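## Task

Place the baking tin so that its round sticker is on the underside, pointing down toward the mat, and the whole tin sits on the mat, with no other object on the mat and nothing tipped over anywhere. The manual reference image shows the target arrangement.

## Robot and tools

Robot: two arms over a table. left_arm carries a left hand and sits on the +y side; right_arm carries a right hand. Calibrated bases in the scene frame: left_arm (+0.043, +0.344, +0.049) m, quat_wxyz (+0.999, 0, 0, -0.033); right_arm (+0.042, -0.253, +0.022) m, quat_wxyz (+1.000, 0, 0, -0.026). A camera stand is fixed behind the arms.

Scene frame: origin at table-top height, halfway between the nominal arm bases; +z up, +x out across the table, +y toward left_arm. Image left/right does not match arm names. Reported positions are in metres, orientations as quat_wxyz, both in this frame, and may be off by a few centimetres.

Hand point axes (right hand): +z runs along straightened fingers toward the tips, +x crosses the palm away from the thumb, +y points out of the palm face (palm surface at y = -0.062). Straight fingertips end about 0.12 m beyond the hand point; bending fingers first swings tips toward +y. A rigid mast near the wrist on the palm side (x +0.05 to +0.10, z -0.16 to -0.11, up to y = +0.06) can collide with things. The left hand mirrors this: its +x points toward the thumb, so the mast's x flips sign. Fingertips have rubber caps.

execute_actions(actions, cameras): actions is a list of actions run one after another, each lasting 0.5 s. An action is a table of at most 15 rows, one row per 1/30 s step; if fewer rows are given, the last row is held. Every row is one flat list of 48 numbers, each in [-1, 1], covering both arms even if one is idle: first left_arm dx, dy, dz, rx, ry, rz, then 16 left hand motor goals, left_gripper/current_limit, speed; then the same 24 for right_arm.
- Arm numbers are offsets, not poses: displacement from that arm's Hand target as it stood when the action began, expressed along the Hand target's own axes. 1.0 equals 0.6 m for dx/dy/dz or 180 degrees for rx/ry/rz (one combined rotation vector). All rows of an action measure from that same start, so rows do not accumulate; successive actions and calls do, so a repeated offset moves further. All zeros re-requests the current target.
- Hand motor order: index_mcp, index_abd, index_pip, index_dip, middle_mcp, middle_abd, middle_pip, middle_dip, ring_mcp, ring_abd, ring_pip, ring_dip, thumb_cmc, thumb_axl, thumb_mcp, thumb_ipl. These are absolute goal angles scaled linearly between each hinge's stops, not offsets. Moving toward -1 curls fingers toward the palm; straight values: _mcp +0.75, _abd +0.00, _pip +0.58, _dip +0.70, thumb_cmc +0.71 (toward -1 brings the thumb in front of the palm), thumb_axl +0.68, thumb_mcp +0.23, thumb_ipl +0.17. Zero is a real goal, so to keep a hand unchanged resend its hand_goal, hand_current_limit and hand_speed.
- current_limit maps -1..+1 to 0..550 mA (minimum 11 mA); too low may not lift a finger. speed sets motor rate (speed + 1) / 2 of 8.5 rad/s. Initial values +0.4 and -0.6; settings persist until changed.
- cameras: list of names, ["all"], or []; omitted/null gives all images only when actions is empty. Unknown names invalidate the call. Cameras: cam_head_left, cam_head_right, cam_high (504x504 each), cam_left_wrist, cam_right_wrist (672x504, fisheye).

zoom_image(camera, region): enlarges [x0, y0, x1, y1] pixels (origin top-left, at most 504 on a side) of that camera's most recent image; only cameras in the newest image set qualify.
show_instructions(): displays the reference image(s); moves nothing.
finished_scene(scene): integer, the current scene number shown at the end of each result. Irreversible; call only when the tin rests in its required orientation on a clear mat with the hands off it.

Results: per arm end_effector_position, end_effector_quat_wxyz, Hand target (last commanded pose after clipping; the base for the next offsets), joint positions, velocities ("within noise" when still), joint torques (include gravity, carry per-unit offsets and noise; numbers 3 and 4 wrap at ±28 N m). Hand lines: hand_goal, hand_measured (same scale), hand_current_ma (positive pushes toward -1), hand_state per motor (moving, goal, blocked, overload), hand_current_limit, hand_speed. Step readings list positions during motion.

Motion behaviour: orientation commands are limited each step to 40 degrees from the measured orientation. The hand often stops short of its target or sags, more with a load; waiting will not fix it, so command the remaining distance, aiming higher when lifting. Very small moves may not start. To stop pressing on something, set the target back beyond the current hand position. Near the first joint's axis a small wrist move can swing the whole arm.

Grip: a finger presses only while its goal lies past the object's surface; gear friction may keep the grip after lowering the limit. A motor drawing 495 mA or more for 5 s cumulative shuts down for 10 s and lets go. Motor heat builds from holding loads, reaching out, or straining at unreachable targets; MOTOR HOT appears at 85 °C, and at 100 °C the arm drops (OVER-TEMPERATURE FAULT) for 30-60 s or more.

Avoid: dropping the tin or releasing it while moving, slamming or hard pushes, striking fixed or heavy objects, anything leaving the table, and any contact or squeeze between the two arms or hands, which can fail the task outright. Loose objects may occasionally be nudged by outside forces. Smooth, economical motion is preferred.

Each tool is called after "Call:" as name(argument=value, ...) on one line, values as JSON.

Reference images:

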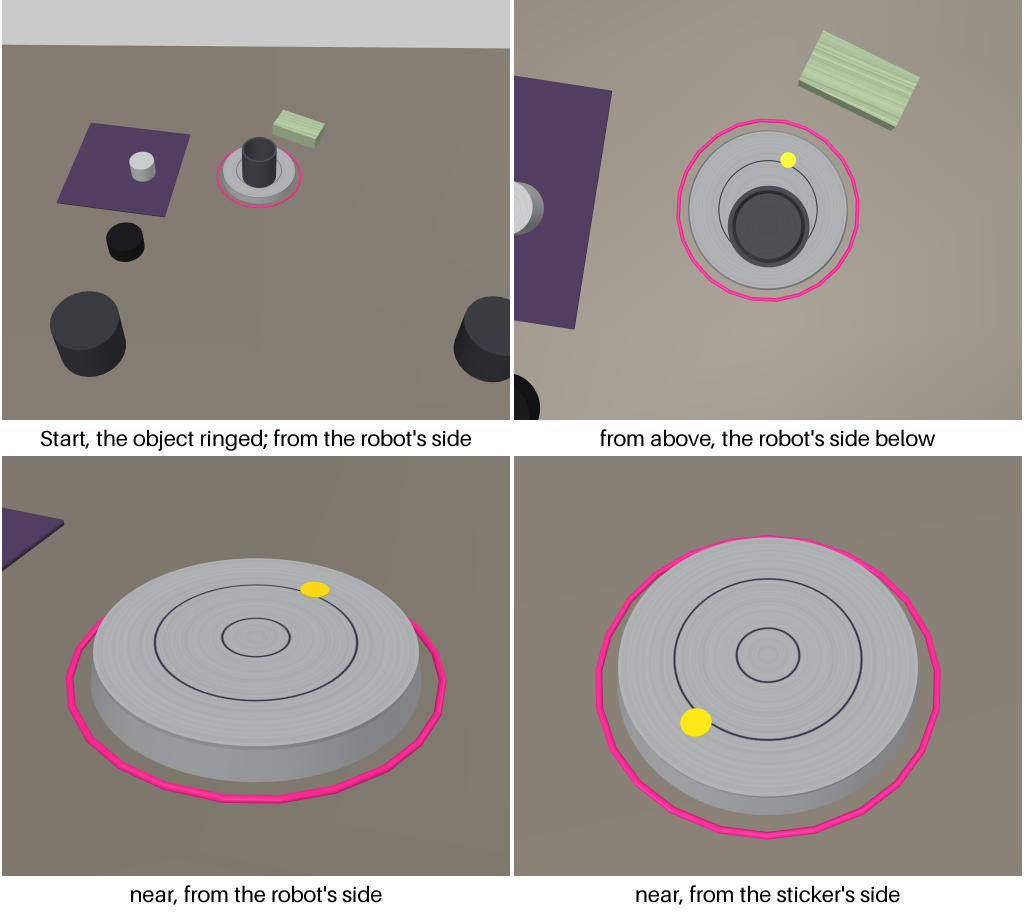

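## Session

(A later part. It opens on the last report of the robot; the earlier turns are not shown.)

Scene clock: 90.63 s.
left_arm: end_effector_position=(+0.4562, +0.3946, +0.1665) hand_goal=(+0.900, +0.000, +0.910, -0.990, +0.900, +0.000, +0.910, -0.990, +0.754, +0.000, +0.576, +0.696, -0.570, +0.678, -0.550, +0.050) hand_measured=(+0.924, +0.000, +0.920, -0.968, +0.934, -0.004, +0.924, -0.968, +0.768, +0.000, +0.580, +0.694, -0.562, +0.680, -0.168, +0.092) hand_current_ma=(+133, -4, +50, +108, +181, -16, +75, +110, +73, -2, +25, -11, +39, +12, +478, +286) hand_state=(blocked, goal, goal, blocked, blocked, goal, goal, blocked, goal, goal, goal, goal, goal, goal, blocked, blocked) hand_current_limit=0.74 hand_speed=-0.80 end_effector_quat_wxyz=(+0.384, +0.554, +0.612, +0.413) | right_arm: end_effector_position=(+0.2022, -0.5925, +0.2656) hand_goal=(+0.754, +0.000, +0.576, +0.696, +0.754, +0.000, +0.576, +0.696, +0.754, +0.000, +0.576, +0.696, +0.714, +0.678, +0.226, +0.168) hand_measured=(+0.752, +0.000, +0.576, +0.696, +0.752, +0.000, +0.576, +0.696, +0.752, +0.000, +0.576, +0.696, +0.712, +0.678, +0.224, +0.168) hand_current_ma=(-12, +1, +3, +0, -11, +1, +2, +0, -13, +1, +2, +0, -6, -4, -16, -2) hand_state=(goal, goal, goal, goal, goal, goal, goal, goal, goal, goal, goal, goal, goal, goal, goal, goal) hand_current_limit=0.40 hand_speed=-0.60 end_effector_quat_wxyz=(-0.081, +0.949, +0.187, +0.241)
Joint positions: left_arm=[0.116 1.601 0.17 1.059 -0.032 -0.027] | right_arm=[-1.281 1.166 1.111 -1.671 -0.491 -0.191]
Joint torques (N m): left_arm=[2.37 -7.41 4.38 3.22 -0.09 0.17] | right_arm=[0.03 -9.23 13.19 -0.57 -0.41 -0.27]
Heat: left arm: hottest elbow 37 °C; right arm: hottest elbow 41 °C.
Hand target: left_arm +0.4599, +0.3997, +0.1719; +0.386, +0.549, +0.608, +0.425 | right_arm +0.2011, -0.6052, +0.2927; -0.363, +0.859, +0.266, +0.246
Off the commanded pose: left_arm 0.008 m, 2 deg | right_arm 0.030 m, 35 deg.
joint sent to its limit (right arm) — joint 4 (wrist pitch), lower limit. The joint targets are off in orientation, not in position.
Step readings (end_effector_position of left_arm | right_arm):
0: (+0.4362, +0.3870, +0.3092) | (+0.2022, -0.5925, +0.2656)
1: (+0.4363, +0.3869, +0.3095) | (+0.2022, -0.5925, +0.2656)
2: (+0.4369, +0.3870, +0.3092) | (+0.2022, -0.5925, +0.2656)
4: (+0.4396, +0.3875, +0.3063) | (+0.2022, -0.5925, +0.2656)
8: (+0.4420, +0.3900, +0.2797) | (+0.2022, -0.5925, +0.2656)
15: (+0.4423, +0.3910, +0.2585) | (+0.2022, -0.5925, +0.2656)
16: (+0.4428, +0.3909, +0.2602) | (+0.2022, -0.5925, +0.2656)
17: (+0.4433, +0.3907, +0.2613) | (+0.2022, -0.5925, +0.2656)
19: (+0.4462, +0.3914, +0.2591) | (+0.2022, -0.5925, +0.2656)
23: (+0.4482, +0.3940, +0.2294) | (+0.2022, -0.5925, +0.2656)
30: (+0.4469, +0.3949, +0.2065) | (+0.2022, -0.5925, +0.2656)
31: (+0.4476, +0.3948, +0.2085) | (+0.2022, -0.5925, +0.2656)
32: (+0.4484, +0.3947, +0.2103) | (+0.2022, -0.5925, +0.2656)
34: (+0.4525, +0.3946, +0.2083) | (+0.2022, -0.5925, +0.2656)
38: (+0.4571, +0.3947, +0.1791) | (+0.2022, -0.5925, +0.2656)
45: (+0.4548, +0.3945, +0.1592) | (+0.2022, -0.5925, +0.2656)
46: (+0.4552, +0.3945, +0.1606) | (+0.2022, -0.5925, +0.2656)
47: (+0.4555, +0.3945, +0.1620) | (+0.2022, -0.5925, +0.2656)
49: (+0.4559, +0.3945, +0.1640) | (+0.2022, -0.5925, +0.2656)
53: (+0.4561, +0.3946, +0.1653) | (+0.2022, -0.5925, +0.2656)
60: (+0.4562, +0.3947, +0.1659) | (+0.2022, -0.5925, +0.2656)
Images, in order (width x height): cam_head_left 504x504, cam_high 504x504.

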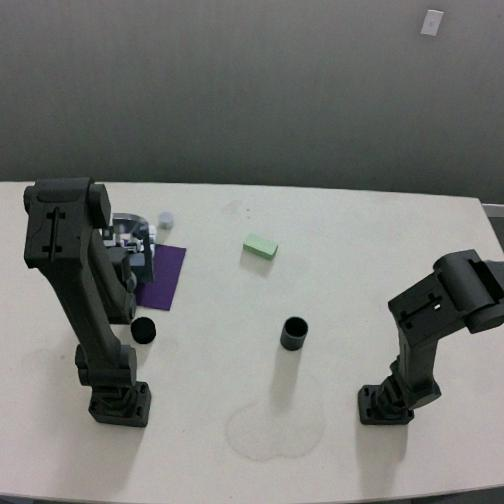

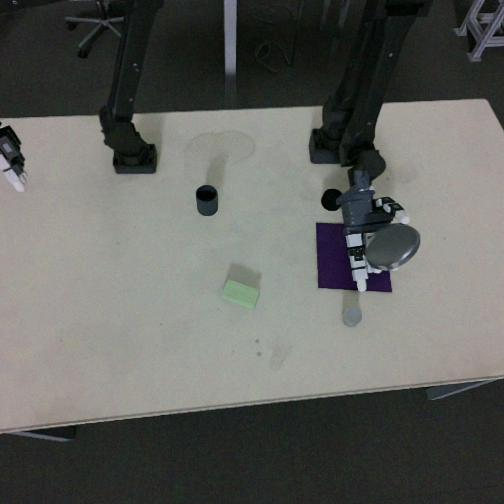

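Call:
execute_actions(actions=[[[0.04,0,-0.01,0,0,0,0.9,0,0.91,-0.99,0.9,0,0.91,-0.99,0.9,0,0.7,0.696,-0.571,0.678,-0.55,0.05,0.7,-0.8,0,0,0,0,0,0,0.754,0,0.576,0.696,0.754,0,0.576,0.696,0.754,0,0.576,0.696,0.714,0.678,0.226,0.168,0.4,-0.6]],[[0,0,0,0,0,0,0.95,0,0.95,-0.7,0.95,0,0.93,-0.7,0.96,0,0.66,0.696,-0.571,0.678,-0.2,0.13,0.5,-0.9,0,0,0,0,0,0,0.754,0,0.576,0.696,0.754,0,0.576,0.696,0.754,0,0.576,0.696,0.714,0.678,0.226,0.168,0.4,-0.6]],[[0,0,0,0,0,0,0.96,0,0.9,-0.35,0.96,0,0.9,-0.35,0.96,0,0.66,0.696,-0.571,0.678,-0.25,0.13,0.5,-0.9,0,0,0,0,0,0,0.754,0,0.576,0.696,0.754,0,0.576,0.696,0.754,0,0.576,0.696,0.714,0.678,0.226,0.168,0.4,-0.6]]], cameras=["cam_head_left","cam_high","cam_left_wrist"])

Call:
zoom_image(camera="cam_high", region=[310, 170, 440, 300])

Scene clock: 94.40 s.
left_arm: end_effector_position=(+0.4528, +0.4193, +0.1658) hand_goal=(+0.960, +0.000, +0.900, -0.350, +0.960, +0.000, +0.900, -0.350, +0.960, +0.000, +0.660, +0.696, -0.570, +0.678, -0.250, +0.130) hand_measured=(+0.968, +0.000, +0.906, -0.350, +0.970, -0.002, +0.908, -0.352, +0.966, +0.000, +0.666, +0.694, -0.566, +0.680, -0.252, +0.126) hand_current_ma=(+41, -4, +33, -3, +54, -12, +35, -6, +29, -2, +25, -11, +19, +12, -13, -25) hand_state=(goal, goal, goal, goal, goal, goal, goal, goal, goal, goal, goal, goal, goal, goal, goal, goal) hand_current_limit=0.50 hand_speed=-0.90 end_effector_quat_wxyz=(+0.383, +0.553, +0.614, +0.413) | right_arm: end_effector_position=(+0.2022, -0.5925, +0.2656) hand_goal=(+0.754, +0.000, +0.576, +0.696, +0.754, +0.000, +0.576, +0.696, +0.754, +0.000, +0.576, +0.696, +0.714, +0.678, +0.226, +0.168) hand_measured=(+0.752, +0.000, +0.576, +0.696, +0.752, +0.000, +0.576, +0.696, +0.752, +0.000, +0.576, +0.696, +0.712, +0.678, +0.224, +0.168) hand_current_ma=(-12, +1, +3, +0, -11, +1, +2, +0, -13, +1, +2, +0, -6, -4, -16, -2) hand_state=(goal, goal, goal, goal, goal, goal, goal, goal, goal, goal, goal, goal, goal, goal, goal, goal) hand_current_limit=0.40 hand_speed=-0.60 end_effector_quat_wxyz=(-0.081, +0.949, +0.187, +0.241)
Joint positions: left_arm=[0.225 1.602 0.168 1.059 0.065 0.011] | right_arm=[-1.281 1.166 1.111 -1.671 -0.491 -0.191]
Joint torques (N m): left_arm=[1.61 -9.58 3.52 3.17 0.05 0.16] | right_arm=[-0.21 -9.35 13.18 -0.57 -0.41 -0.27]
Heat: left arm: hottest elbow 37 °C; right arm: hottest elbow 41 °C.
Hand target: left_arm +0.4519, +0.4231, +0.1738; +0.385, +0.549, +0.608, +0.425 | right_arm +0.2011, -0.6052, +0.2927; -0.363, +0.859, +0.266, +0.246
Off the commanded pose: left_arm 0.009 m, 2 deg | right_arm 0.030 m, 35 deg.
joint sent to its limit (right arm) — joint 4 (wrist pitch), lower limit. The joint targets are off in orientation, not in position.
Step readings (end_effector_position of left_arm | right_arm):
0: (+0.4562, +0.3946, +0.1663) | (+0.2022, -0.5925, +0.2656)
1: (+0.4563, +0.3945, +0.1663) | (+0.2022, -0.5925, +0.2656)
2: (+0.4565, +0.3945, +0.1662) | (+0.2022, -0.5925, +0.2656)
4: (+0.4564, +0.3989, +0.1661) | (+0.2022, -0.5925, +0.2656)
8: (+0.4538, +0.4171, +0.1662) | (+0.2022, -0.5925, +0.2656)
15: (+0.4534, +0.4202, +0.1663) | (+0.2022, -0.5925, +0.2656)
16: (+0.4534, +0.4201, +0.1663) | (+0.2022, -0.5925, +0.2656)
17: (+0.4535, +0.4199, +0.1664) | (+0.2022, -0.5925, +0.2656)
19: (+0.4535, +0.4198, +0.1664) | (+0.2022, -0.5925, +0.2656)
23: (+0.4535, +0.4197, +0.1664) | (+0.2022, -0.5925, +0.2656)
30: (+0.4528, +0.4194, +0.1658) | (+0.2022, -0.5925, +0.2656)
31: (+0.4528, +0.4194, +0.1658) | (+0.2022, -0.5925, +0.2656)
32: (+0.4528, +0.4194, +0.1658) | (+0.2022, -0.5925, +0.2656)
34: (+0.4528, +0.4193, +0.1658) | (+0.2022, -0.5925, +0.2656)
38: (+0.4528, +0.4193, +0.1658) | (+0.2022, -0.5925, +0.2656)
45: (+0.4528, +0.4193, +0.1658) | (+0.2022, -0.5925, +0.2656)
camera_calibration:
cam_left_wrist: T_world_to_cam=[[-0.163225, -0.789211, -0.592033, 0.473834], [-0.917795, 0.341619, -0.202359, 0.257674], [0.361954, 0.510335, -0.780095, -0.122821], [0, 0, 0, 1]] pos_world=[0.358289, 0.348609, 0.236856]
Images, in order (width x height): cam_head_left 504x504, cam_high 504x504, cam_left_wrist 672x504.

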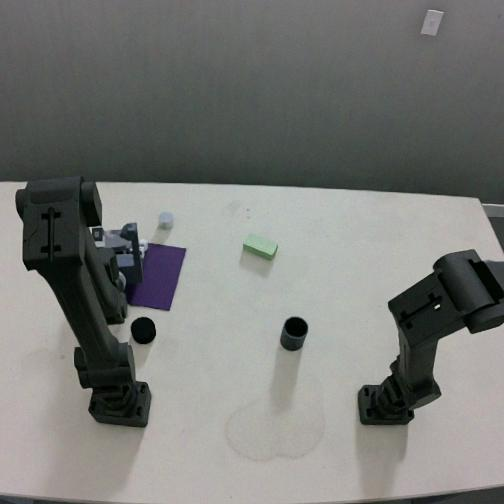

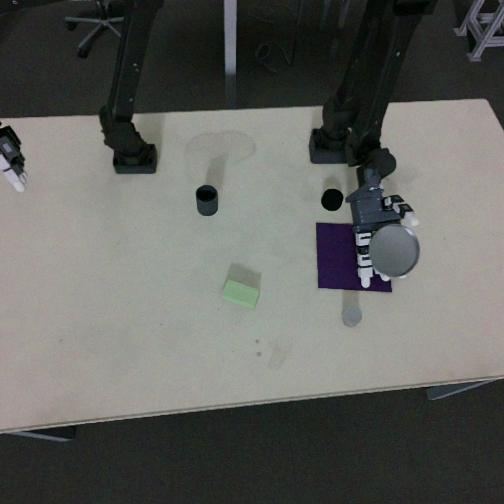

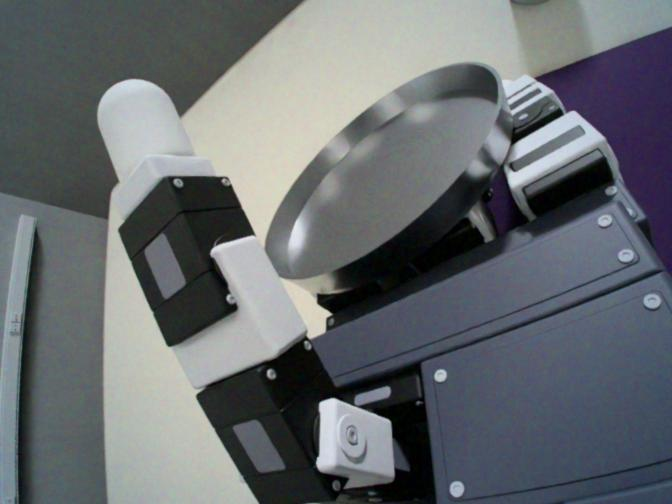

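Scaled by 3.877 from the camera's 504x504 image, which has a finer 720x720 frame.

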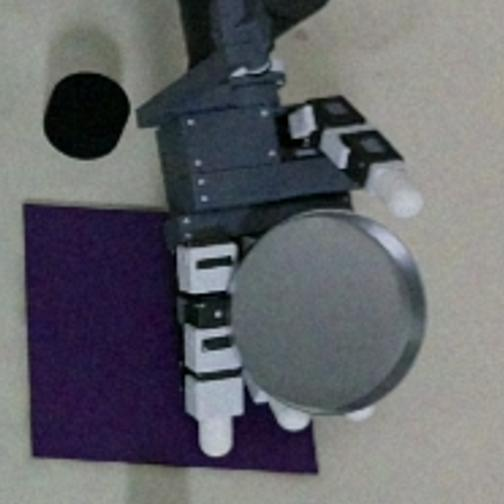

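Call:
execute_actions(actions=[[[0,0,0,0,0,0,0.96,0,0.75,0.2,0.96,0,0.75,0.2,0.96,0,0.66,0.696,-0.571,0.678,-0.25,0.13,0.5,-0.88]],[[0,0,0,0,0,0,0.96,0,0.66,0.696,0.96,0,0.66,0.696,0.96,0,0.66,0.696,-0.571,0.678,-0.25,0.1,0.5,-0.88]],[[0,0,0,0.067,0,0,0.78,0,0.58,0.696,0.78,0,0.58,0.696,0.8,0,0.6,0.696,-0.571,0.678,-0.25,0.1,0.5,-0.85]],[[0,-0.02,0.01,0,0,0,0.78,0,0.58,0.696,0.78,0,0.58,0.696,0.8,0,0.6,0.696,-0.571,0.678,-0.25,0.1,0.5,-0.85]]], cameras=["cam_head_left","cam_high","cam_left_wrist"])

Call:
zoom_image(camera="cam_high", region=[310, 170, 440, 300])


Scaled by 3.877 from the camera's 504x504 image, which has a finer 720x720 frame.

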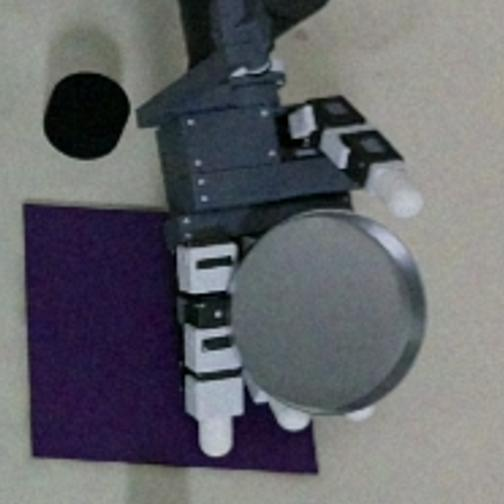

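Call:
execute_actions(actions=[[[0,0,0,0,0,0,0.96,0,0.75,0.2,0.96,0,0.75,0.2,0.96,0,0.66,0.696,-0.571,0.678,-0.25,0.13,0.5,-0.88,0,0,0,0,0,0,0.754,0,0.576,0.696,0.754,0,0.576,0.696,0.754,0,0.576,0.696,0.714,0.678,0.226,0.168,0.4,-0.6]],[[0,0,0,0,0,0,0.96,0,0.66,0.696,0.96,0,0.66,0.696,0.96,0,0.66,0.696,-0.571,0.678,-0.25,0.1,0.5,-0.88,0,0,0,0,0,0,0.754,0,0.576,0.696,0.754,0,0.576,0.696,0.754,0,0.576,0.696,0.714,0.678,0.226,0.168,0.4,-0.6]],[[0,0,0,0,0,0,0.96,0,0.66,0.696,0.96,0,0.66,0.696,0.96,0,0.66,0.696,-0.571,0.678,-0.25,0.1,0.5,-0.88,0,0,0,0,0,0,0.754,0,0.576,0.696,0.754,0,0.576,0.696,0.754,0,0.576,0.696,0.714,0.678,0.226,0.168,0.4,-0.6]],[[0,0,0,0.067,0,0,0.78,0,0.58,0.696,0.78,0,0.58,0.696,0.8,0,0.6,0.696,-0.571,0.678,-0.25,0.1,0.5,-0.85,0,0,0,0,0,0,0.754,0,0.576,0.696,0.754,0,0.576,0.696,0.754,0,0.576,0.696,0.714,0.678,0.226,0.168,0.4,-0.6]],[[0,-0.01,0.005,0,0,0,0.78,0,0.58,0.696,0.78,0,0.58,0.696,0.8,0,0.6,0.696,-0.571,0.678,-0.25,0.1,0.5,-0.85,0,0,0,0,0,0,0.754,0,0.576,0.696,0.754,0,0.576,0.696,0.754,0,0.576,0.696,0.714,0.678,0.226,0.168,0.4,-0.6]]], cameras=["cam_head_left","cam_high","cam_left_wrist"])

Call:
zoom_image(camera="cam_high", region=[310, 170, 440, 300])

Scene clock: 98.17 s.
left_arm: end_effector_position=(+0.4378, +0.4162, +0.1562) hand_goal=(+0.780, +0.000, +0.580, +0.696, +0.780, +0.000, +0.580, +0.696, +0.800, +0.000, +0.600, +0.696, -0.570, +0.678, -0.250, +0.100) hand_measured=(+0.798, +0.000, +0.586, +0.694, +0.800, -0.002, +0.586, +0.696, +0.816, +0.000, +0.606, +0.694, -0.566, +0.680, -0.252, +0.100) hand_current_ma=(+90, -4, +29, -9, +107, -9, +34, -2, +89, -2, +26, -11, +19, +12, -18, +6) hand_state=(goal, goal, goal, goal, goal, goal, goal, goal, goal, goal, goal, goal, goal, goal, goal, goal) hand_current_limit=0.50 hand_speed=-0.85 end_effector_quat_wxyz=(+0.324, +0.590, +0.653, +0.346) | right_arm: end_effector_position=(+0.2022, -0.5925, +0.2656) hand_goal=(+0.754, +0.000, +0.576, +0.696, +0.754, +0.000, +0.576, +0.696, +0.754, +0.000, +0.576, +0.696, +0.714, +0.678, +0.226, +0.168) hand_measured=(+0.752, +0.000, +0.576, +0.696, +0.752, +0.000, +0.576, +0.696, +0.752, +0.000, +0.576, +0.696, +0.712, +0.678, +0.224, +0.168) hand_current_ma=(-12, +1, +3, +0, -11, +1, +2, +0, -13, +1, +2, +0, -6, -4, -16, -2) hand_state=(goal, goal, goal, goal, goal, goal, goal, goal, goal, goal, goal, goal, goal, goal, goal, goal) hand_current_limit=0.40 hand_speed=-0.60 end_effector_quat_wxyz=(-0.081, +0.949, +0.187, +0.241)
Joint positions: left_arm=[0.225 1.259 0.167 0.508 0.063 0.024] | right_arm=[-1.281 1.166 1.111 -1.671 -0.491 -0.191]
Joint torques (N m): left_arm=[2.14 -5.19 9.72 2.4 0 0.16] | right_arm=[-0.21 -9.17 13.18 -0.57 -0.42 -0.28]
Heat: left arm: hottest elbow 37 °C; right arm: hottest elbow 41 °C.
Hand target: left_arm +0.4512, +0.4230, +0.1671; +0.326, +0.586, +0.649, +0.359 | right_arm +0.2011, -0.6052, +0.2927; -0.363, +0.859, +0.266, +0.246
Off the commanded pose: left_arm 0.019 m, 2 deg | right_arm 0.030 m, 35 deg.
joint sent to its limit (right arm) — joint 4 (wrist pitch), lower limit. The joint targets are off in orientation, not in position.
Step readings (end_effector_position of left_arm | right_arm):
0: (+0.4528, +0.4193, +0.1658) | (+0.2022, -0.5925, +0.2656)
1: (+0.4528, +0.4193, +0.1658) | (+0.2022, -0.5925, +0.2656)
2: (+0.4528, +0.4193, +0.1658) | (+0.2022, -0.5925, +0.2656)
4: (+0.4528, +0.4193, +0.1658) | (+0.2022, -0.5925, +0.2656)
8: (+0.4528, +0.4193, +0.1658) | (+0.2022, -0.5925, +0.2656)
15: (+0.4528, +0.4193, +0.1658) | (+0.2022, -0.5925, +0.2656)
16: (+0.4528, +0.4193, +0.1658) | (+0.2022, -0.5925, +0.2656)
17: (+0.4528, +0.4193, +0.1658) | (+0.2022, -0.5925, +0.2656)
19: (+0.4528, +0.4193, +0.1658) | (+0.2022, -0.5925, +0.2656)
23: (+0.4528, +0.4193, +0.1658) | (+0.2022, -0.5925, +0.2656)
30: (+0.4528, +0.4193, +0.1658) | (+0.2022, -0.5925, +0.2656)
31: (+0.4528, +0.4193, +0.1658) | (+0.2022, -0.5925, +0.2656)
32: (+0.4528, +0.4193, +0.1658) | (+0.2022, -0.5925, +0.2656)
34: (+0.4528, +0.4193, +0.1658) | (+0.2022, -0.5925, +0.2656)
38: (+0.4528, +0.4193, +0.1658) | (+0.2022, -0.5925, +0.2656)
45: (+0.4528, +0.4193, +0.1658) | (+0.2022, -0.5925, +0.2656)
46: (+0.4528, +0.4193, +0.1659) | (+0.2022, -0.5925, +0.2656)
47: (+0.4527, +0.4193, +0.1639) | (+0.2022, -0.5925, +0.2656)
49: (+0.4513, +0.4189, +0.1610) | (+0.2022, -0.5925, +0.2656)
53: (+0.4471, +0.4182, +0.1702) | (+0.2022, -0.5925, +0.2656)
60: (+0.4392, +0.4165, +0.1627) | (+0.2022, -0.5925, +0.2656)
61: (+0.4382, +0.4164, +0.1597) | (+0.2022, -0.5925, +0.2656)
62: (+0.4377, +0.4162, +0.1577) | (+0.2022, -0.5925, +0.2656)
64: (+0.4371, +0.4162, +0.1556) | (+0.2022, -0.5925, +0.2656)
68: (+0.4378, +0.4162, +0.1563) | (+0.2022, -0.5925, +0.2656)
75: (+0.4378, +0.4162, +0.1563) | (+0.2022, -0.5925, +0.2656)
camera_calibration:
cam_left_wrist: T_world_to_cam=[[-0.283693, -0.799651, -0.529222, 0.510444], [-0.938951, 0.34368, -0.0159677, 0.222333], [0.194652, 0.492383, -0.848333, -0.0319301], [0, 0, 0, 1]] pos_world=[0.359784, 0.347487, 0.246601]
Images, in order (width x height): cam_head_left 504x504, cam_high 504x504, cam_left_wrist 672x504.

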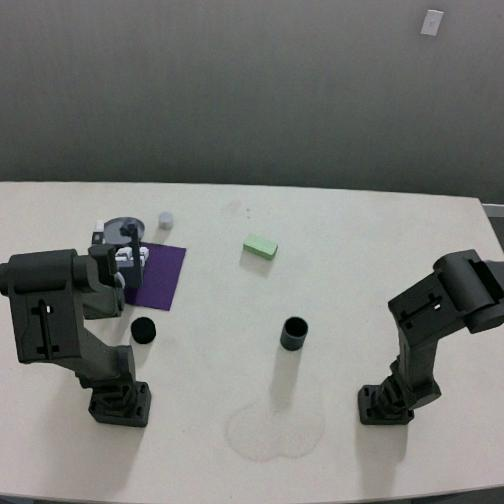

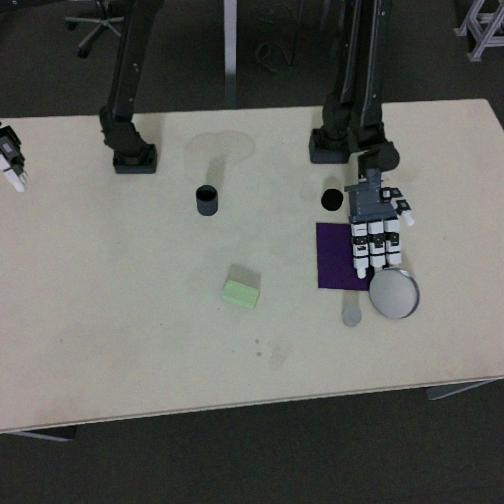

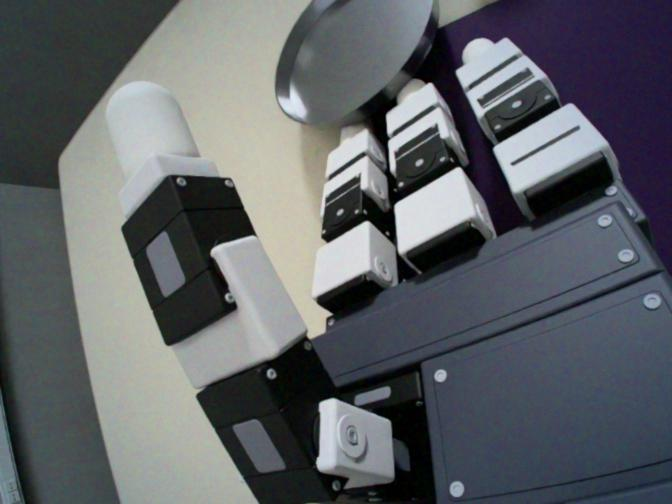

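Scaled by 3.877 from the camera's 504x504 image, which has a finer 720x720 frame.

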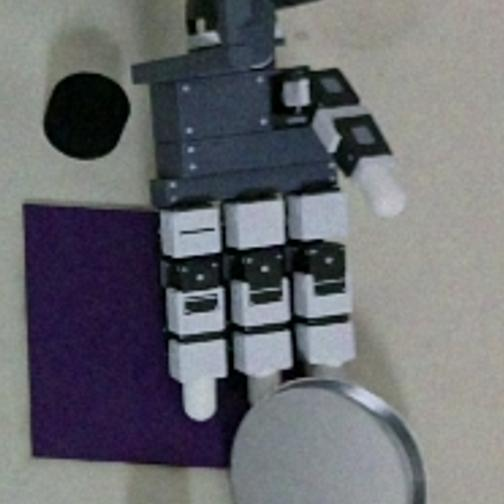

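Call:
execute_actions(actions=[[[0,-0.012,-0.02,0,0,0,0.74,0,0.57,0.69,0.74,0,0.57,0.69,0.76,0,0.6,0.696,-0.571,0.678,-0.2,0.1,0.5,-0.85,0,0,0,0,0,0,0.754,0,0.576,0.696,0.754,0,0.576,0.696,0.754,0,0.576,0.696,0.714,0.678,0.226,0.168,0.4,-0.6]],[[0,-0.015,-0.05,0,0,0,0.74,0,0.57,0.69,0.74,0,0.57,0.69,0.76,0,0.6,0.696,-0.571,0.678,0,0.1,0.5,-0.85,0,0,0,0,0,0,0.754,0,0.576,0.696,0.754,0,0.576,0.696,0.754,0,0.576,0.696,0.714,0.678,0.226,0.168,0.4,-0.6]],[[0,0.2,-0.12,0.06,0,0,0.754,0,0.576,0.696,0.754,0,0.576,0.696,-0.4,0,0.576,0.696,0.714,0.678,0.226,0.168,0.5,-0.6,0,0,0,0,0,0,0.754,0,0.576,0.696,0.754,0,0.576,0.696,0.754,0,0.576,0.696,0.714,0.678,0.226,0.168,0.4,-0.6]]], cameras=["cam_head_left","cam_high","cam_left_wrist"])

Call:
zoom_image(camera="cam_high", region=[310, 200, 440, 330])

Scene clock: 100.90 s.
left_arm: end_effector_position=(+0.3972, +0.4155, +0.2842) hand_goal=(+0.754, +0.000, +0.576, +0.696, +0.754, +0.000, +0.576, +0.696, -0.400, +0.000, +0.576, +0.696, +0.714, +0.678, +0.226, +0.168) hand_measured=(+0.764, +0.000, +0.576, +0.694, +0.764, -0.002, +0.578, +0.694, -0.380, +0.000, +0.582, +0.694, +0.718, +0.680, +0.220, +0.166) hand_current_ma=(+49, -3, +3, -8, +56, -9, +5, -8, +105, -2, +27, -11, +25, +11, -33, -17) hand_state=(goal, goal, goal, goal, goal, goal, goal, goal, goal, goal, goal, goal, goal, goal, goal, goal) hand_current_limit=0.50 hand_speed=-0.60 end_effector_quat_wxyz=(+0.274, +0.609, +0.682, +0.298) | right_arm: end_effector_position=(+0.2022, -0.5925, +0.2656) hand_goal=(+0.754, +0.000, +0.576, +0.696, +0.754, +0.000, +0.576, +0.696, +0.754, +0.000, +0.576, +0.696, +0.714, +0.678, +0.226, +0.168) hand_measured=(+0.752, +0.000, +0.576, +0.696, +0.752, +0.000, +0.576, +0.696, +0.752, +0.000, +0.576, +0.696, +0.712, +0.678, +0.224, +0.168) hand_current_ma=(-12, +1, +3, +0, -11, +1, +2, +0, -13, +1, +2, +0, -6, -4, -16, -2) hand_state=(goal, goal, goal, goal, goal, goal, goal, goal, goal, goal, goal, goal, goal, goal, goal, goal) hand_current_limit=0.40 hand_speed=-0.60 end_effector_quat_wxyz=(-0.081, +0.949, +0.187, +0.241)
Joint positions: left_arm=[0.241 0.577 0.432 -0.593 0.057 0.037] | right_arm=[-1.281 1.166 1.111 -1.671 -0.491 -0.191]
Joint torques (N m): left_arm=[1.49 -2.55 16.72 1.66 0.1 0.2] | right_arm=[-0.26 -9.23 13.16 -0.59 -0.41 -0.27]
Heat: left arm: hottest elbow 37 °C; right arm: hottest elbow 41 °C.
Hand target: left_arm +0.4098, +0.4191, +0.3155; +0.269, +0.614, +0.680, +0.296 | right_arm +0.2011, -0.6052, +0.2927; -0.363, +0.859, +0.266, +0.246
Off the commanded pose: left_arm 0.034 m, 1 deg | right_arm 0.030 m, 35 deg.
joint sent to its limit (right arm) — joint 4 (wrist pitch), lower limit. The joint targets are off in orientation, not in position.
Step readings (end_effector_position of left_arm | right_arm):
0: (+0.4378, +0.4161, +0.1562) | (+0.2022, -0.5925, +0.2656)
1: (+0.4378, +0.4161, +0.1562) | (+0.2022, -0.5925, +0.2656)
2: (+0.4378, +0.4163, +0.1562) | (+0.2022, -0.5925, +0.2656)
4: (+0.4376, +0.4169, +0.1566) | (+0.2022, -0.5925, +0.2656)
8: (+0.4377, +0.4176, +0.1620) | (+0.2022, -0.5925, +0.2656)
15: (+0.4376, +0.4178, +0.1648) | (+0.2022, -0.5925, +0.2656)
16: (+0.4374, +0.4178, +0.1648) | (+0.2022, -0.5925, +0.2656)
17: (+0.4361, +0.4176, +0.1643) | (+0.2022, -0.5925, +0.2656)
19: (+0.4296, +0.4168, +0.1666) | (+0.2022, -0.5925, +0.2656)
23: (+0.4143, +0.4154, +0.1735) | (+0.2022, -0.5925, +0.2656)
30: (+0.4089, +0.4151, +0.1764) | (+0.2022, -0.5925, +0.2656)
31: (+0.4085, +0.4150, +0.1762) | (+0.2022, -0.5925, +0.2656)
32: (+0.4076, +0.4151, +0.1770) | (+0.2022, -0.5925, +0.2656)
34: (+0.4026, +0.4156, +0.1909) | (+0.2022, -0.5925, +0.2656)
38: (+0.3959, +0.4165, +0.2541) | (+0.2022, -0.5925, +0.2656)
45: (+0.3940, +0.4161, +0.3139) | (+0.2022, -0.5925, +0.2656)
camera_calibration:
cam_left_wrist: T_world_to_cam=[[-0.350223, -0.80963, -0.471002, 0.580147], [-0.935025, 0.331953, 0.124644, 0.149788], [0.0554355, 0.484051, -0.873282, 0.150746], [0, 0, 0, 1]] pos_world=[0.334879, 0.347013, 0.386224]
Images, in order (width x height): cam_head_left 504x504, cam_high 504x504, cam_left_wrist 672x504.

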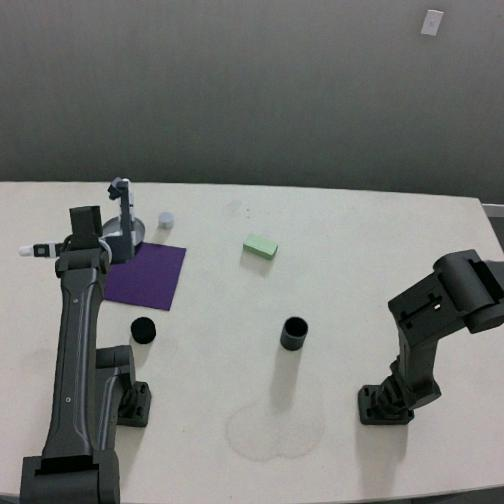

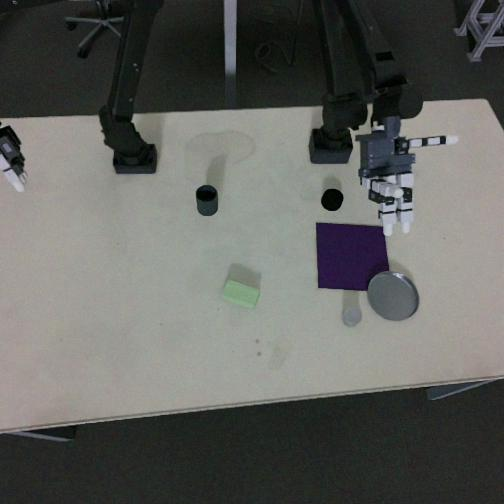

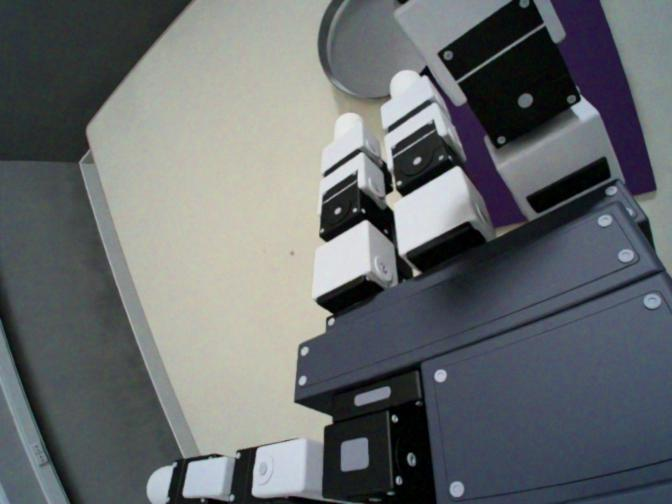

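Scaled by 3.877 from the camera's 504x504 image, which has a finer 720x720 frame.

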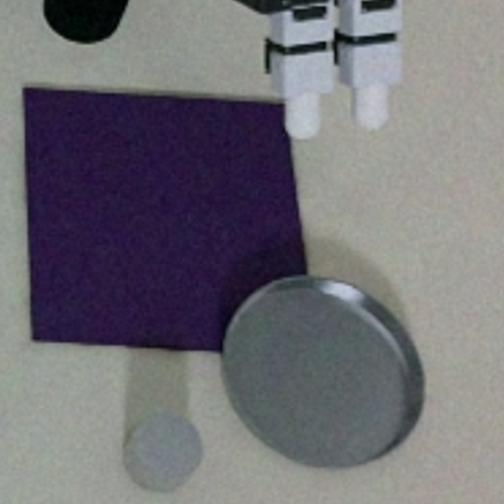

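Call:
execute_actions(actions=[[[0,0.072,0.133,0,0,0,0.754,0,0.576,0.696,0.754,0,0.576,0.696,-0.4,0,0.576,0.696,0.714,0.678,0.226,0.168,0.4,-0.6,0,0,0,0,0,0,0.754,0,0.576,0.696,0.754,0,0.576,0.696,0.754,0,0.576,0.696,0.714,0.678,0.226,0.168,0.4,-0.6]],[[0,0.072,0.133,0,0,0,0.754,0,0.576,0.696,0.754,0,0.576,0.696,-0.4,0,0.576,0.696,0.714,0.678,0.226,0.168,0.4,-0.6,0,0,0,0,0,0,0.754,0,0.576,0.696,0.754,0,0.576,0.696,0.754,0,0.576,0.696,0.714,0.678,0.226,0.168,0.4,-0.6]],[[0,0,0,0.1285,0.0335,-0.0756,0.754,0,0.576,0.696,0.754,0,0.576,0.696,-0.4,0,0.576,0.696,0.714,0.678,0.226,0.168,0.4,-0.6,0,0,0,0,0,0,0.754,0,0.576,0.696,0.754,0,0.576,0.696,0.754,0,0.576,0.696,0.714,0.678,0.226,0.168,0.4,-0.6]],[[0,0,0,0.1285,0.0335,-0.0756,0.754,0,0.576,0.696,0.754,0,0.576,0.696,-0.4,0,0.576,0.696,0.714,0.678,0.226,0.168,0.4,-0.6,0,0,0,0,0,0,0.754,0,0.576,0.696,0.754,0,0.576,0.696,0.754,0,0.576,0.696,0.714,0.678,0.226,0.168,0.4,-0.6]],[[0,0,0.12,0,0,0,0.754,0,0.576,0.696,0.754,0,0.576,0.696,-0.4,0,0.576,0.696,0.714,0.678,0.226,0.168,0.4,-0.6,0,0,0,0,0,0,0.754,0,0.576,0.696,0.754,0,0.576,0.696,0.754,0,0.576,0.696,0.714,0.678,0.226,0.168,0.4,-0.6]]], cameras=["cam_head_left","cam_high","cam_left_wrist"])

Call:
zoom_image(camera="cam_head_left", region=[74, 170, 204, 300])

Scene clock: 105.57 s.
left_arm: end_effector_position=(+0.5797, +0.4388, +0.1978) hand_goal=(+0.754, +0.000, +0.576, +0.696, +0.754, +0.000, +0.576, +0.696, -0.400, +0.000, +0.576, +0.696, +0.714, +0.678, +0.226, +0.168) hand_measured=(+0.754, +0.000, +0.576, +0.694, +0.754, -0.002, +0.578, +0.694, -0.384, +0.000, +0.582, +0.694, +0.716, +0.680, +0.220, +0.166) hand_current_ma=(+3, -3, +3, -8, +3, -7, +5, -8, +86, -2, +26, -11, +12, +11, -33, -17) hand_state=(goal, goal, goal, goal, goal, goal, goal, goal, goal, goal, goal, goal, goal, goal, goal, goal) hand_current_limit=0.40 hand_speed=-0.60 end_effector_quat_wxyz=(-0.007, +0.467, +0.884, -0.003) | right_arm: end_effector_position=(+0.2022, -0.5925, +0.2656) hand_goal=(+0.754, +0.000, +0.576, +0.696, +0.754, +0.000, +0.576, +0.696, +0.754, +0.000, +0.576, +0.696, +0.714, +0.678, +0.226, +0.168) hand_measured=(+0.752, +0.000, +0.576, +0.696, +0.752, +0.000, +0.576, +0.696, +0.752, +0.000, +0.576, +0.696, +0.712, +0.678, +0.224, +0.168) hand_current_ma=(-12, +1, +3, +0, -11, +1, +2, +0, -13, +1, +2, +0, -6, -4, -16, -2) hand_state=(goal, goal, goal, goal, goal, goal, goal, goal, goal, goal, goal, goal, goal, goal, goal, goal) hand_current_limit=0.40 hand_speed=-0.60 end_effector_quat_wxyz=(-0.081, +0.949, +0.187, +0.241)
Joint positions: left_arm=[0.125 1.642 1.359 -1.302 -0.002 -0.539] | right_arm=[-1.281 1.166 1.111 -1.671 -0.491 -0.191]
Joint torques (N m): left_arm=[0.15 -14.62 10.56 0.76 -0.02 -0.18] | right_arm=[-0.09 -9.17 13.18 -0.59 -0.42 -0.27]
Heat: left arm: hottest elbow 38 °C; right arm: hottest elbow 41 °C.
Hand target: left_arm +0.5845, +0.4367, +0.1984; -0.001, +0.464, +0.886, -0.001 | right_arm +0.2011, -0.6052, +0.2927; -0.363, +0.859, +0.266, +0.246
Off the commanded pose: left_arm 0.005 m, 1 deg | right_arm 0.030 m, 35 deg.
joint sent to its limit (right arm) — joint 4 (wrist pitch), lower limit. The joint targets are off in orientation, not in position.
Step readings (end_effector_position of left_arm | right_arm):
0: (+0.3972, +0.4155, +0.2842) | (+0.2022, -0.5925, +0.2656)
1: (+0.3975, +0.4155, +0.2841) | (+0.2022, -0.5925, +0.2656)
2: (+0.3996, +0.4163, +0.2818) | (+0.2022, -0.5925, +0.2656)
4: (+0.4120, +0.4192, +0.2788) | (+0.2022, -0.5925, +0.2656)
8: (+0.4472, +0.4241, +0.2651) | (+0.2022, -0.5925, +0.2656)
15: (+0.4711, +0.4280, +0.2564) | (+0.2022, -0.5925, +0.2656)
16: (+0.4732, +0.4284, +0.2584) | (+0.2022, -0.5925, +0.2656)
17: (+0.4770, +0.4291, +0.2597) | (+0.2022, -0.5925, +0.2656)
19: (+0.4944, +0.4307, +0.2609) | (+0.2022, -0.5925, +0.2656)
23: (+0.5367, +0.4337, +0.2523) | (+0.2022, -0.5925, +0.2656)
30: (+0.5592, +0.4371, +0.2393) | (+0.2022, -0.5925, +0.2656)
31: (+0.5601, +0.4377, +0.2407) | (+0.2022, -0.5925, +0.2656)
32: (+0.5596, +0.4397, +0.2403) | (+0.2022, -0.5925, +0.2656)
34: (+0.5576, +0.4426, +0.2404) | (+0.2022, -0.5925, +0.2656)
38: (+0.5642, +0.4362, +0.2576) | (+0.2022, -0.5925, +0.2656)
45: (+0.5759, +0.4350, +0.2690) | (+0.2022, -0.5925, +0.2656)
46: (+0.5749, +0.4359, +0.2663) | (+0.2022, -0.5925, +0.2656)
47: (+0.5717, +0.4370, +0.2622) | (+0.2022, -0.5925, +0.2656)
49: (+0.5649, +0.4375, +0.2543) | (+0.2022, -0.5925, +0.2656)
53: (+0.5712, +0.4372, +0.2556) | (+0.2022, -0.5925, +0.2656)
60: (+0.5755, +0.4375, +0.2612) | (+0.2022, -0.5925, +0.2656)
61: (+0.5747, +0.4376, +0.2600) | (+0.2022, -0.5925, +0.2656)
62: (+0.5755, +0.4378, +0.2586) | (+0.2022, -0.5925, +0.2656)
64: (+0.5791, +0.4381, +0.2518) | (+0.2022, -0.5925, +0.2656)
68: (+0.5800, +0.4384, +0.2256) | (+0.2022, -0.5925, +0.2656)
75: (+0.5786, +0.4387, +0.1976) | (+0.2022, -0.5925, +0.2656)
camera_calibration:
cam_left_wrist: T_world_to_cam=[[-0.10565, -0.994403, 0.000838217, 0.46821], [-0.648541, 0.0695431, 0.757996, 0.147275], [-0.753812, 0.0795388, -0.652258, 0.656846], [0, 0, 0, 1]] pos_world=[0.640119, 0.403103, 0.316408]
Images, in order (width x height): cam_head_left 504x504, cam_high 504x504, cam_left_wrist 672x504.

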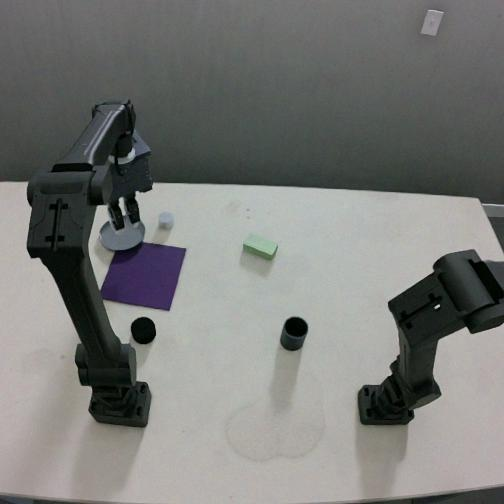

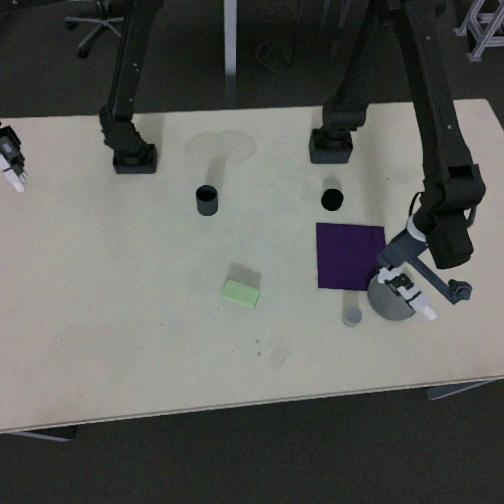

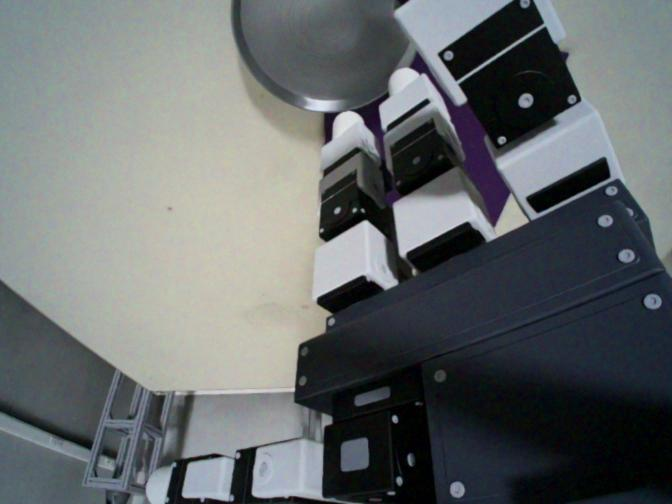

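Scaled by 3.877 from the camera's 504x504 image, which has a finer 720x720 frame.

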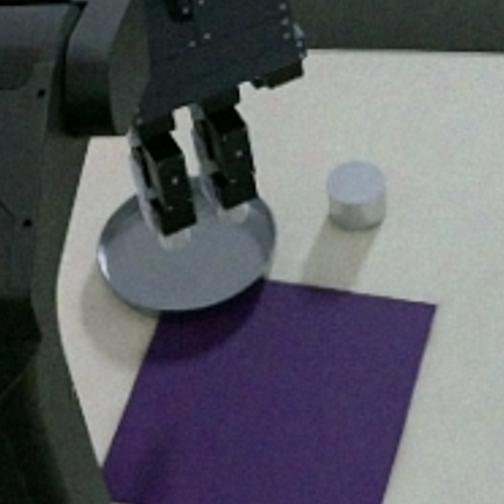

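Call:
execute_actions(actions=[[[0,0.01,0.04,0,0,0,0.754,0,0.576,0.696,0.754,0,0.576,0.696,-0.4,0,0.576,0.696,0.714,0.678,0.226,0.168,0.4,-0.6,0,0,0,0,0,0,0.754,0,0.576,0.696,0.754,0,0.576,0.696,0.754,0,0.576,0.696,0.714,0.678,0.226,0.168,0.4,-0.6]],[[0,0,0.053,0,0,0,0.754,0,0.576,0.696,0.754,0,0.576,0.696,-0.4,0,0.576,0.696,0.714,0.678,0.226,0.168,0.4,-0.6,0,0,0,0,0,0,0.754,0,0.576,0.696,0.754,0,0.576,0.696,0.754,0,0.576,0.696,0.714,0.678,0.226,0.168,0.4,-0.6]],[[0,-0.03,0,0,0,0,0.754,0,0.576,0.696,0.754,0,0.576,0.696,-0.4,0,0.576,0.696,0.714,0.678,0.226,0.168,0.4,-0.6,0,0,0,0,0,0,0.754,0,0.576,0.696,0.754,0,0.576,0.696,0.754,0,0.576,0.696,0.714,0.678,0.226,0.168,0.4,-0.6]]], cameras=["cam_head_left","cam_high","cam_left_wrist"])

Call:
zoom_image(camera="cam_head_left", region=[74, 170, 204, 300])

Scene clock: 107.97 s.
left_arm: end_effector_position=(+0.5725, +0.4367, +0.1388) hand_goal=(+0.754, +0.000, +0.576, +0.696, +0.754, +0.000, +0.576, +0.696, -0.400, +0.000, +0.576, +0.696, +0.714, +0.678, +0.226, +0.168) hand_measured=(+0.752, +0.000, +0.576, +0.694, +0.754, -0.002, +0.576, +0.694, -0.384, +0.000, +0.582, +0.694, +0.716, +0.680, +0.220, +0.166) hand_current_ma=(-13, -4, -1, -9, -2, -7, +5, -8, +86, -2, +26, -11, +10, +11, -33, -17) hand_state=(goal, goal, goal, goal, goal, goal, goal, goal, goal, goal, goal, goal, goal, goal, goal, goal) hand_current_limit=0.40 hand_speed=-0.60 end_effector_quat_wxyz=(-0.009, +0.463, +0.886, -0.004) | right_arm: end_effector_position=(+0.2022, -0.5925, +0.2656) hand_goal=(+0.754, +0.000, +0.576, +0.696, +0.754, +0.000, +0.576, +0.696, +0.754, +0.000, +0.576, +0.696, +0.714, +0.678, +0.226, +0.168) hand_measured=(+0.752, +0.000, +0.576, +0.696, +0.752, +0.000, +0.576, +0.696, +0.752, +0.000, +0.576, +0.696, +0.712, +0.678, +0.224, +0.168) hand_current_ma=(-12, +1, +3, +0, -11, +1, +2, +0, -13, +1, +2, +0, -6, -4, -16, -2) hand_state=(goal, goal, goal, goal, goal, goal, goal, goal, goal, goal, goal, goal, goal, goal, goal, goal) hand_current_limit=0.40 hand_speed=-0.60 end_effector_quat_wxyz=(-0.081, +0.949, +0.187, +0.241)
Joint positions: left_arm=[0.121 1.682 1.246 -1.154 -0.002 -0.552] | right_arm=[-1.281 1.166 1.111 -1.671 -0.491 -0.191]
Joint torques (N m): left_arm=[0.03 -15.5 9.02 0.8 -0.08 -0.15] | right_arm=[-0.15 -9.23 13.15 -0.51 -0.41 -0.27]
Heat: left arm: hottest elbow 38 °C; right arm: hottest elbow 41 °C.
Hand target: left_arm +0.5745, +0.4299, +0.1428; -0.001, +0.464, +0.886, -0.001 | right_arm +0.2011, -0.6052, +0.2927; -0.363, +0.859, +0.266, +0.246
Off the commanded pose: left_arm 0.008 m, 1 deg | right_arm 0.030 m, 35 deg.
joint sent to its limit (right arm) — joint 4 (wrist pitch), lower limit. The joint targets are off in orientation, not in position.
Step readings (end_effector_position of left_arm | right_arm):
0: (+0.5797, +0.4388, +0.1978) | (+0.2022, -0.5925, +0.2656)
1: (+0.5799, +0.4388, +0.1979) | (+0.2022, -0.5925, +0.2656)
2: (+0.5808, +0.4389, +0.1980) | (+0.2022, -0.5925, +0.2656)
4: (+0.5841, +0.4391, +0.1973) | (+0.2022, -0.5925, +0.2656)
8: (+0.5875, +0.4393, +0.1921) | (+0.2022, -0.5925, +0.2656)
15: (+0.5869, +0.4393, +0.1826) | (+0.2022, -0.5925, +0.2656)
16: (+0.5870, +0.4393, +0.1822) | (+0.2022, -0.5925, +0.2656)
17: (+0.5876, +0.4393, +0.1810) | (+0.2022, -0.5925, +0.2656)
19: (+0.5895, +0.4394, +0.1772) | (+0.2022, -0.5925, +0.2656)
23: (+0.5875, +0.4393, +0.1617) | (+0.2022, -0.5925, +0.2656)
30: (+0.5858, +0.4392, +0.1471) | (+0.2022, -0.5925, +0.2656)
31: (+0.5860, +0.4392, +0.1472) | (+0.2022, -0.5925, +0.2656)
32: (+0.5858, +0.4392, +0.1467) | (+0.2022, -0.5925, +0.2656)
34: (+0.5842, +0.4392, +0.1450) | (+0.2022, -0.5925, +0.2656)
38: (+0.5744, +0.4375, +0.1378) | (+0.2022, -0.5925, +0.2656)
45: (+0.5725, +0.4366, +0.1384) | (+0.2022, -0.5925, +0.2656)
camera_calibration:
cam_left_wrist: T_world_to_cam=[[-0.0972628, -0.995258, 0.00133661, 0.460916], [-0.645678, 0.0641216, 0.760913, 0.187739], [-0.75739, 0.0731454, -0.648853, 0.617497], [0, 0, 0, 1]] pos_world=[0.633736, 0.401525, 0.257196]
Images, in order (width x height): cam_head_left 504x504, cam_high 504x504, cam_left_wrist 672x504.

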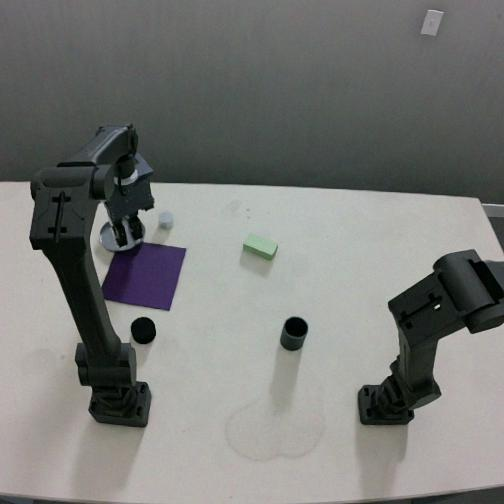

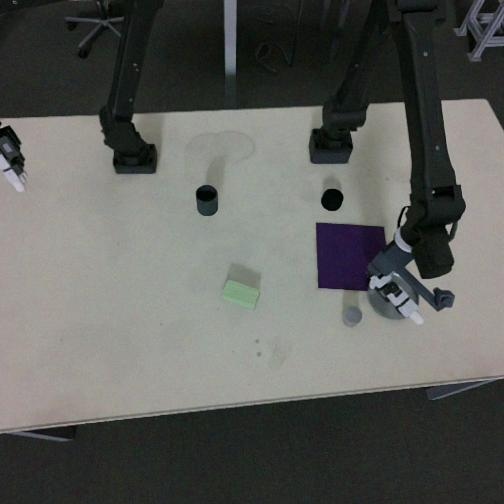

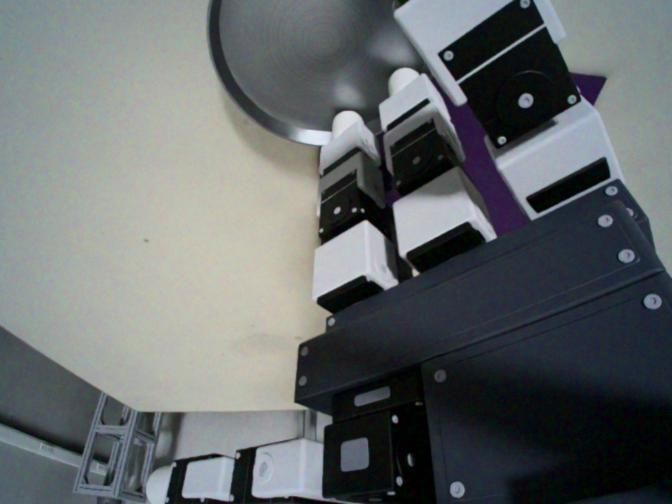

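Scaled by 3.877 from the camera's 504x504 image, which has a finer 720x720 frame.

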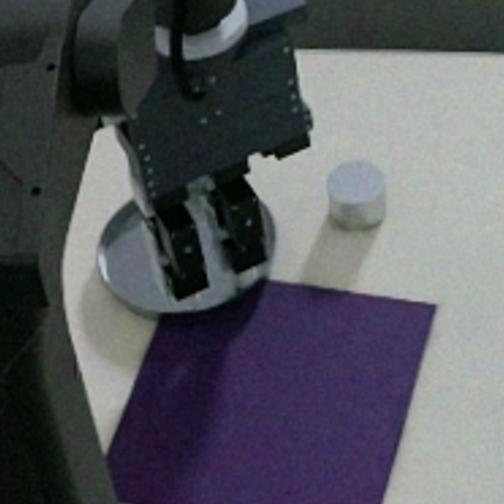

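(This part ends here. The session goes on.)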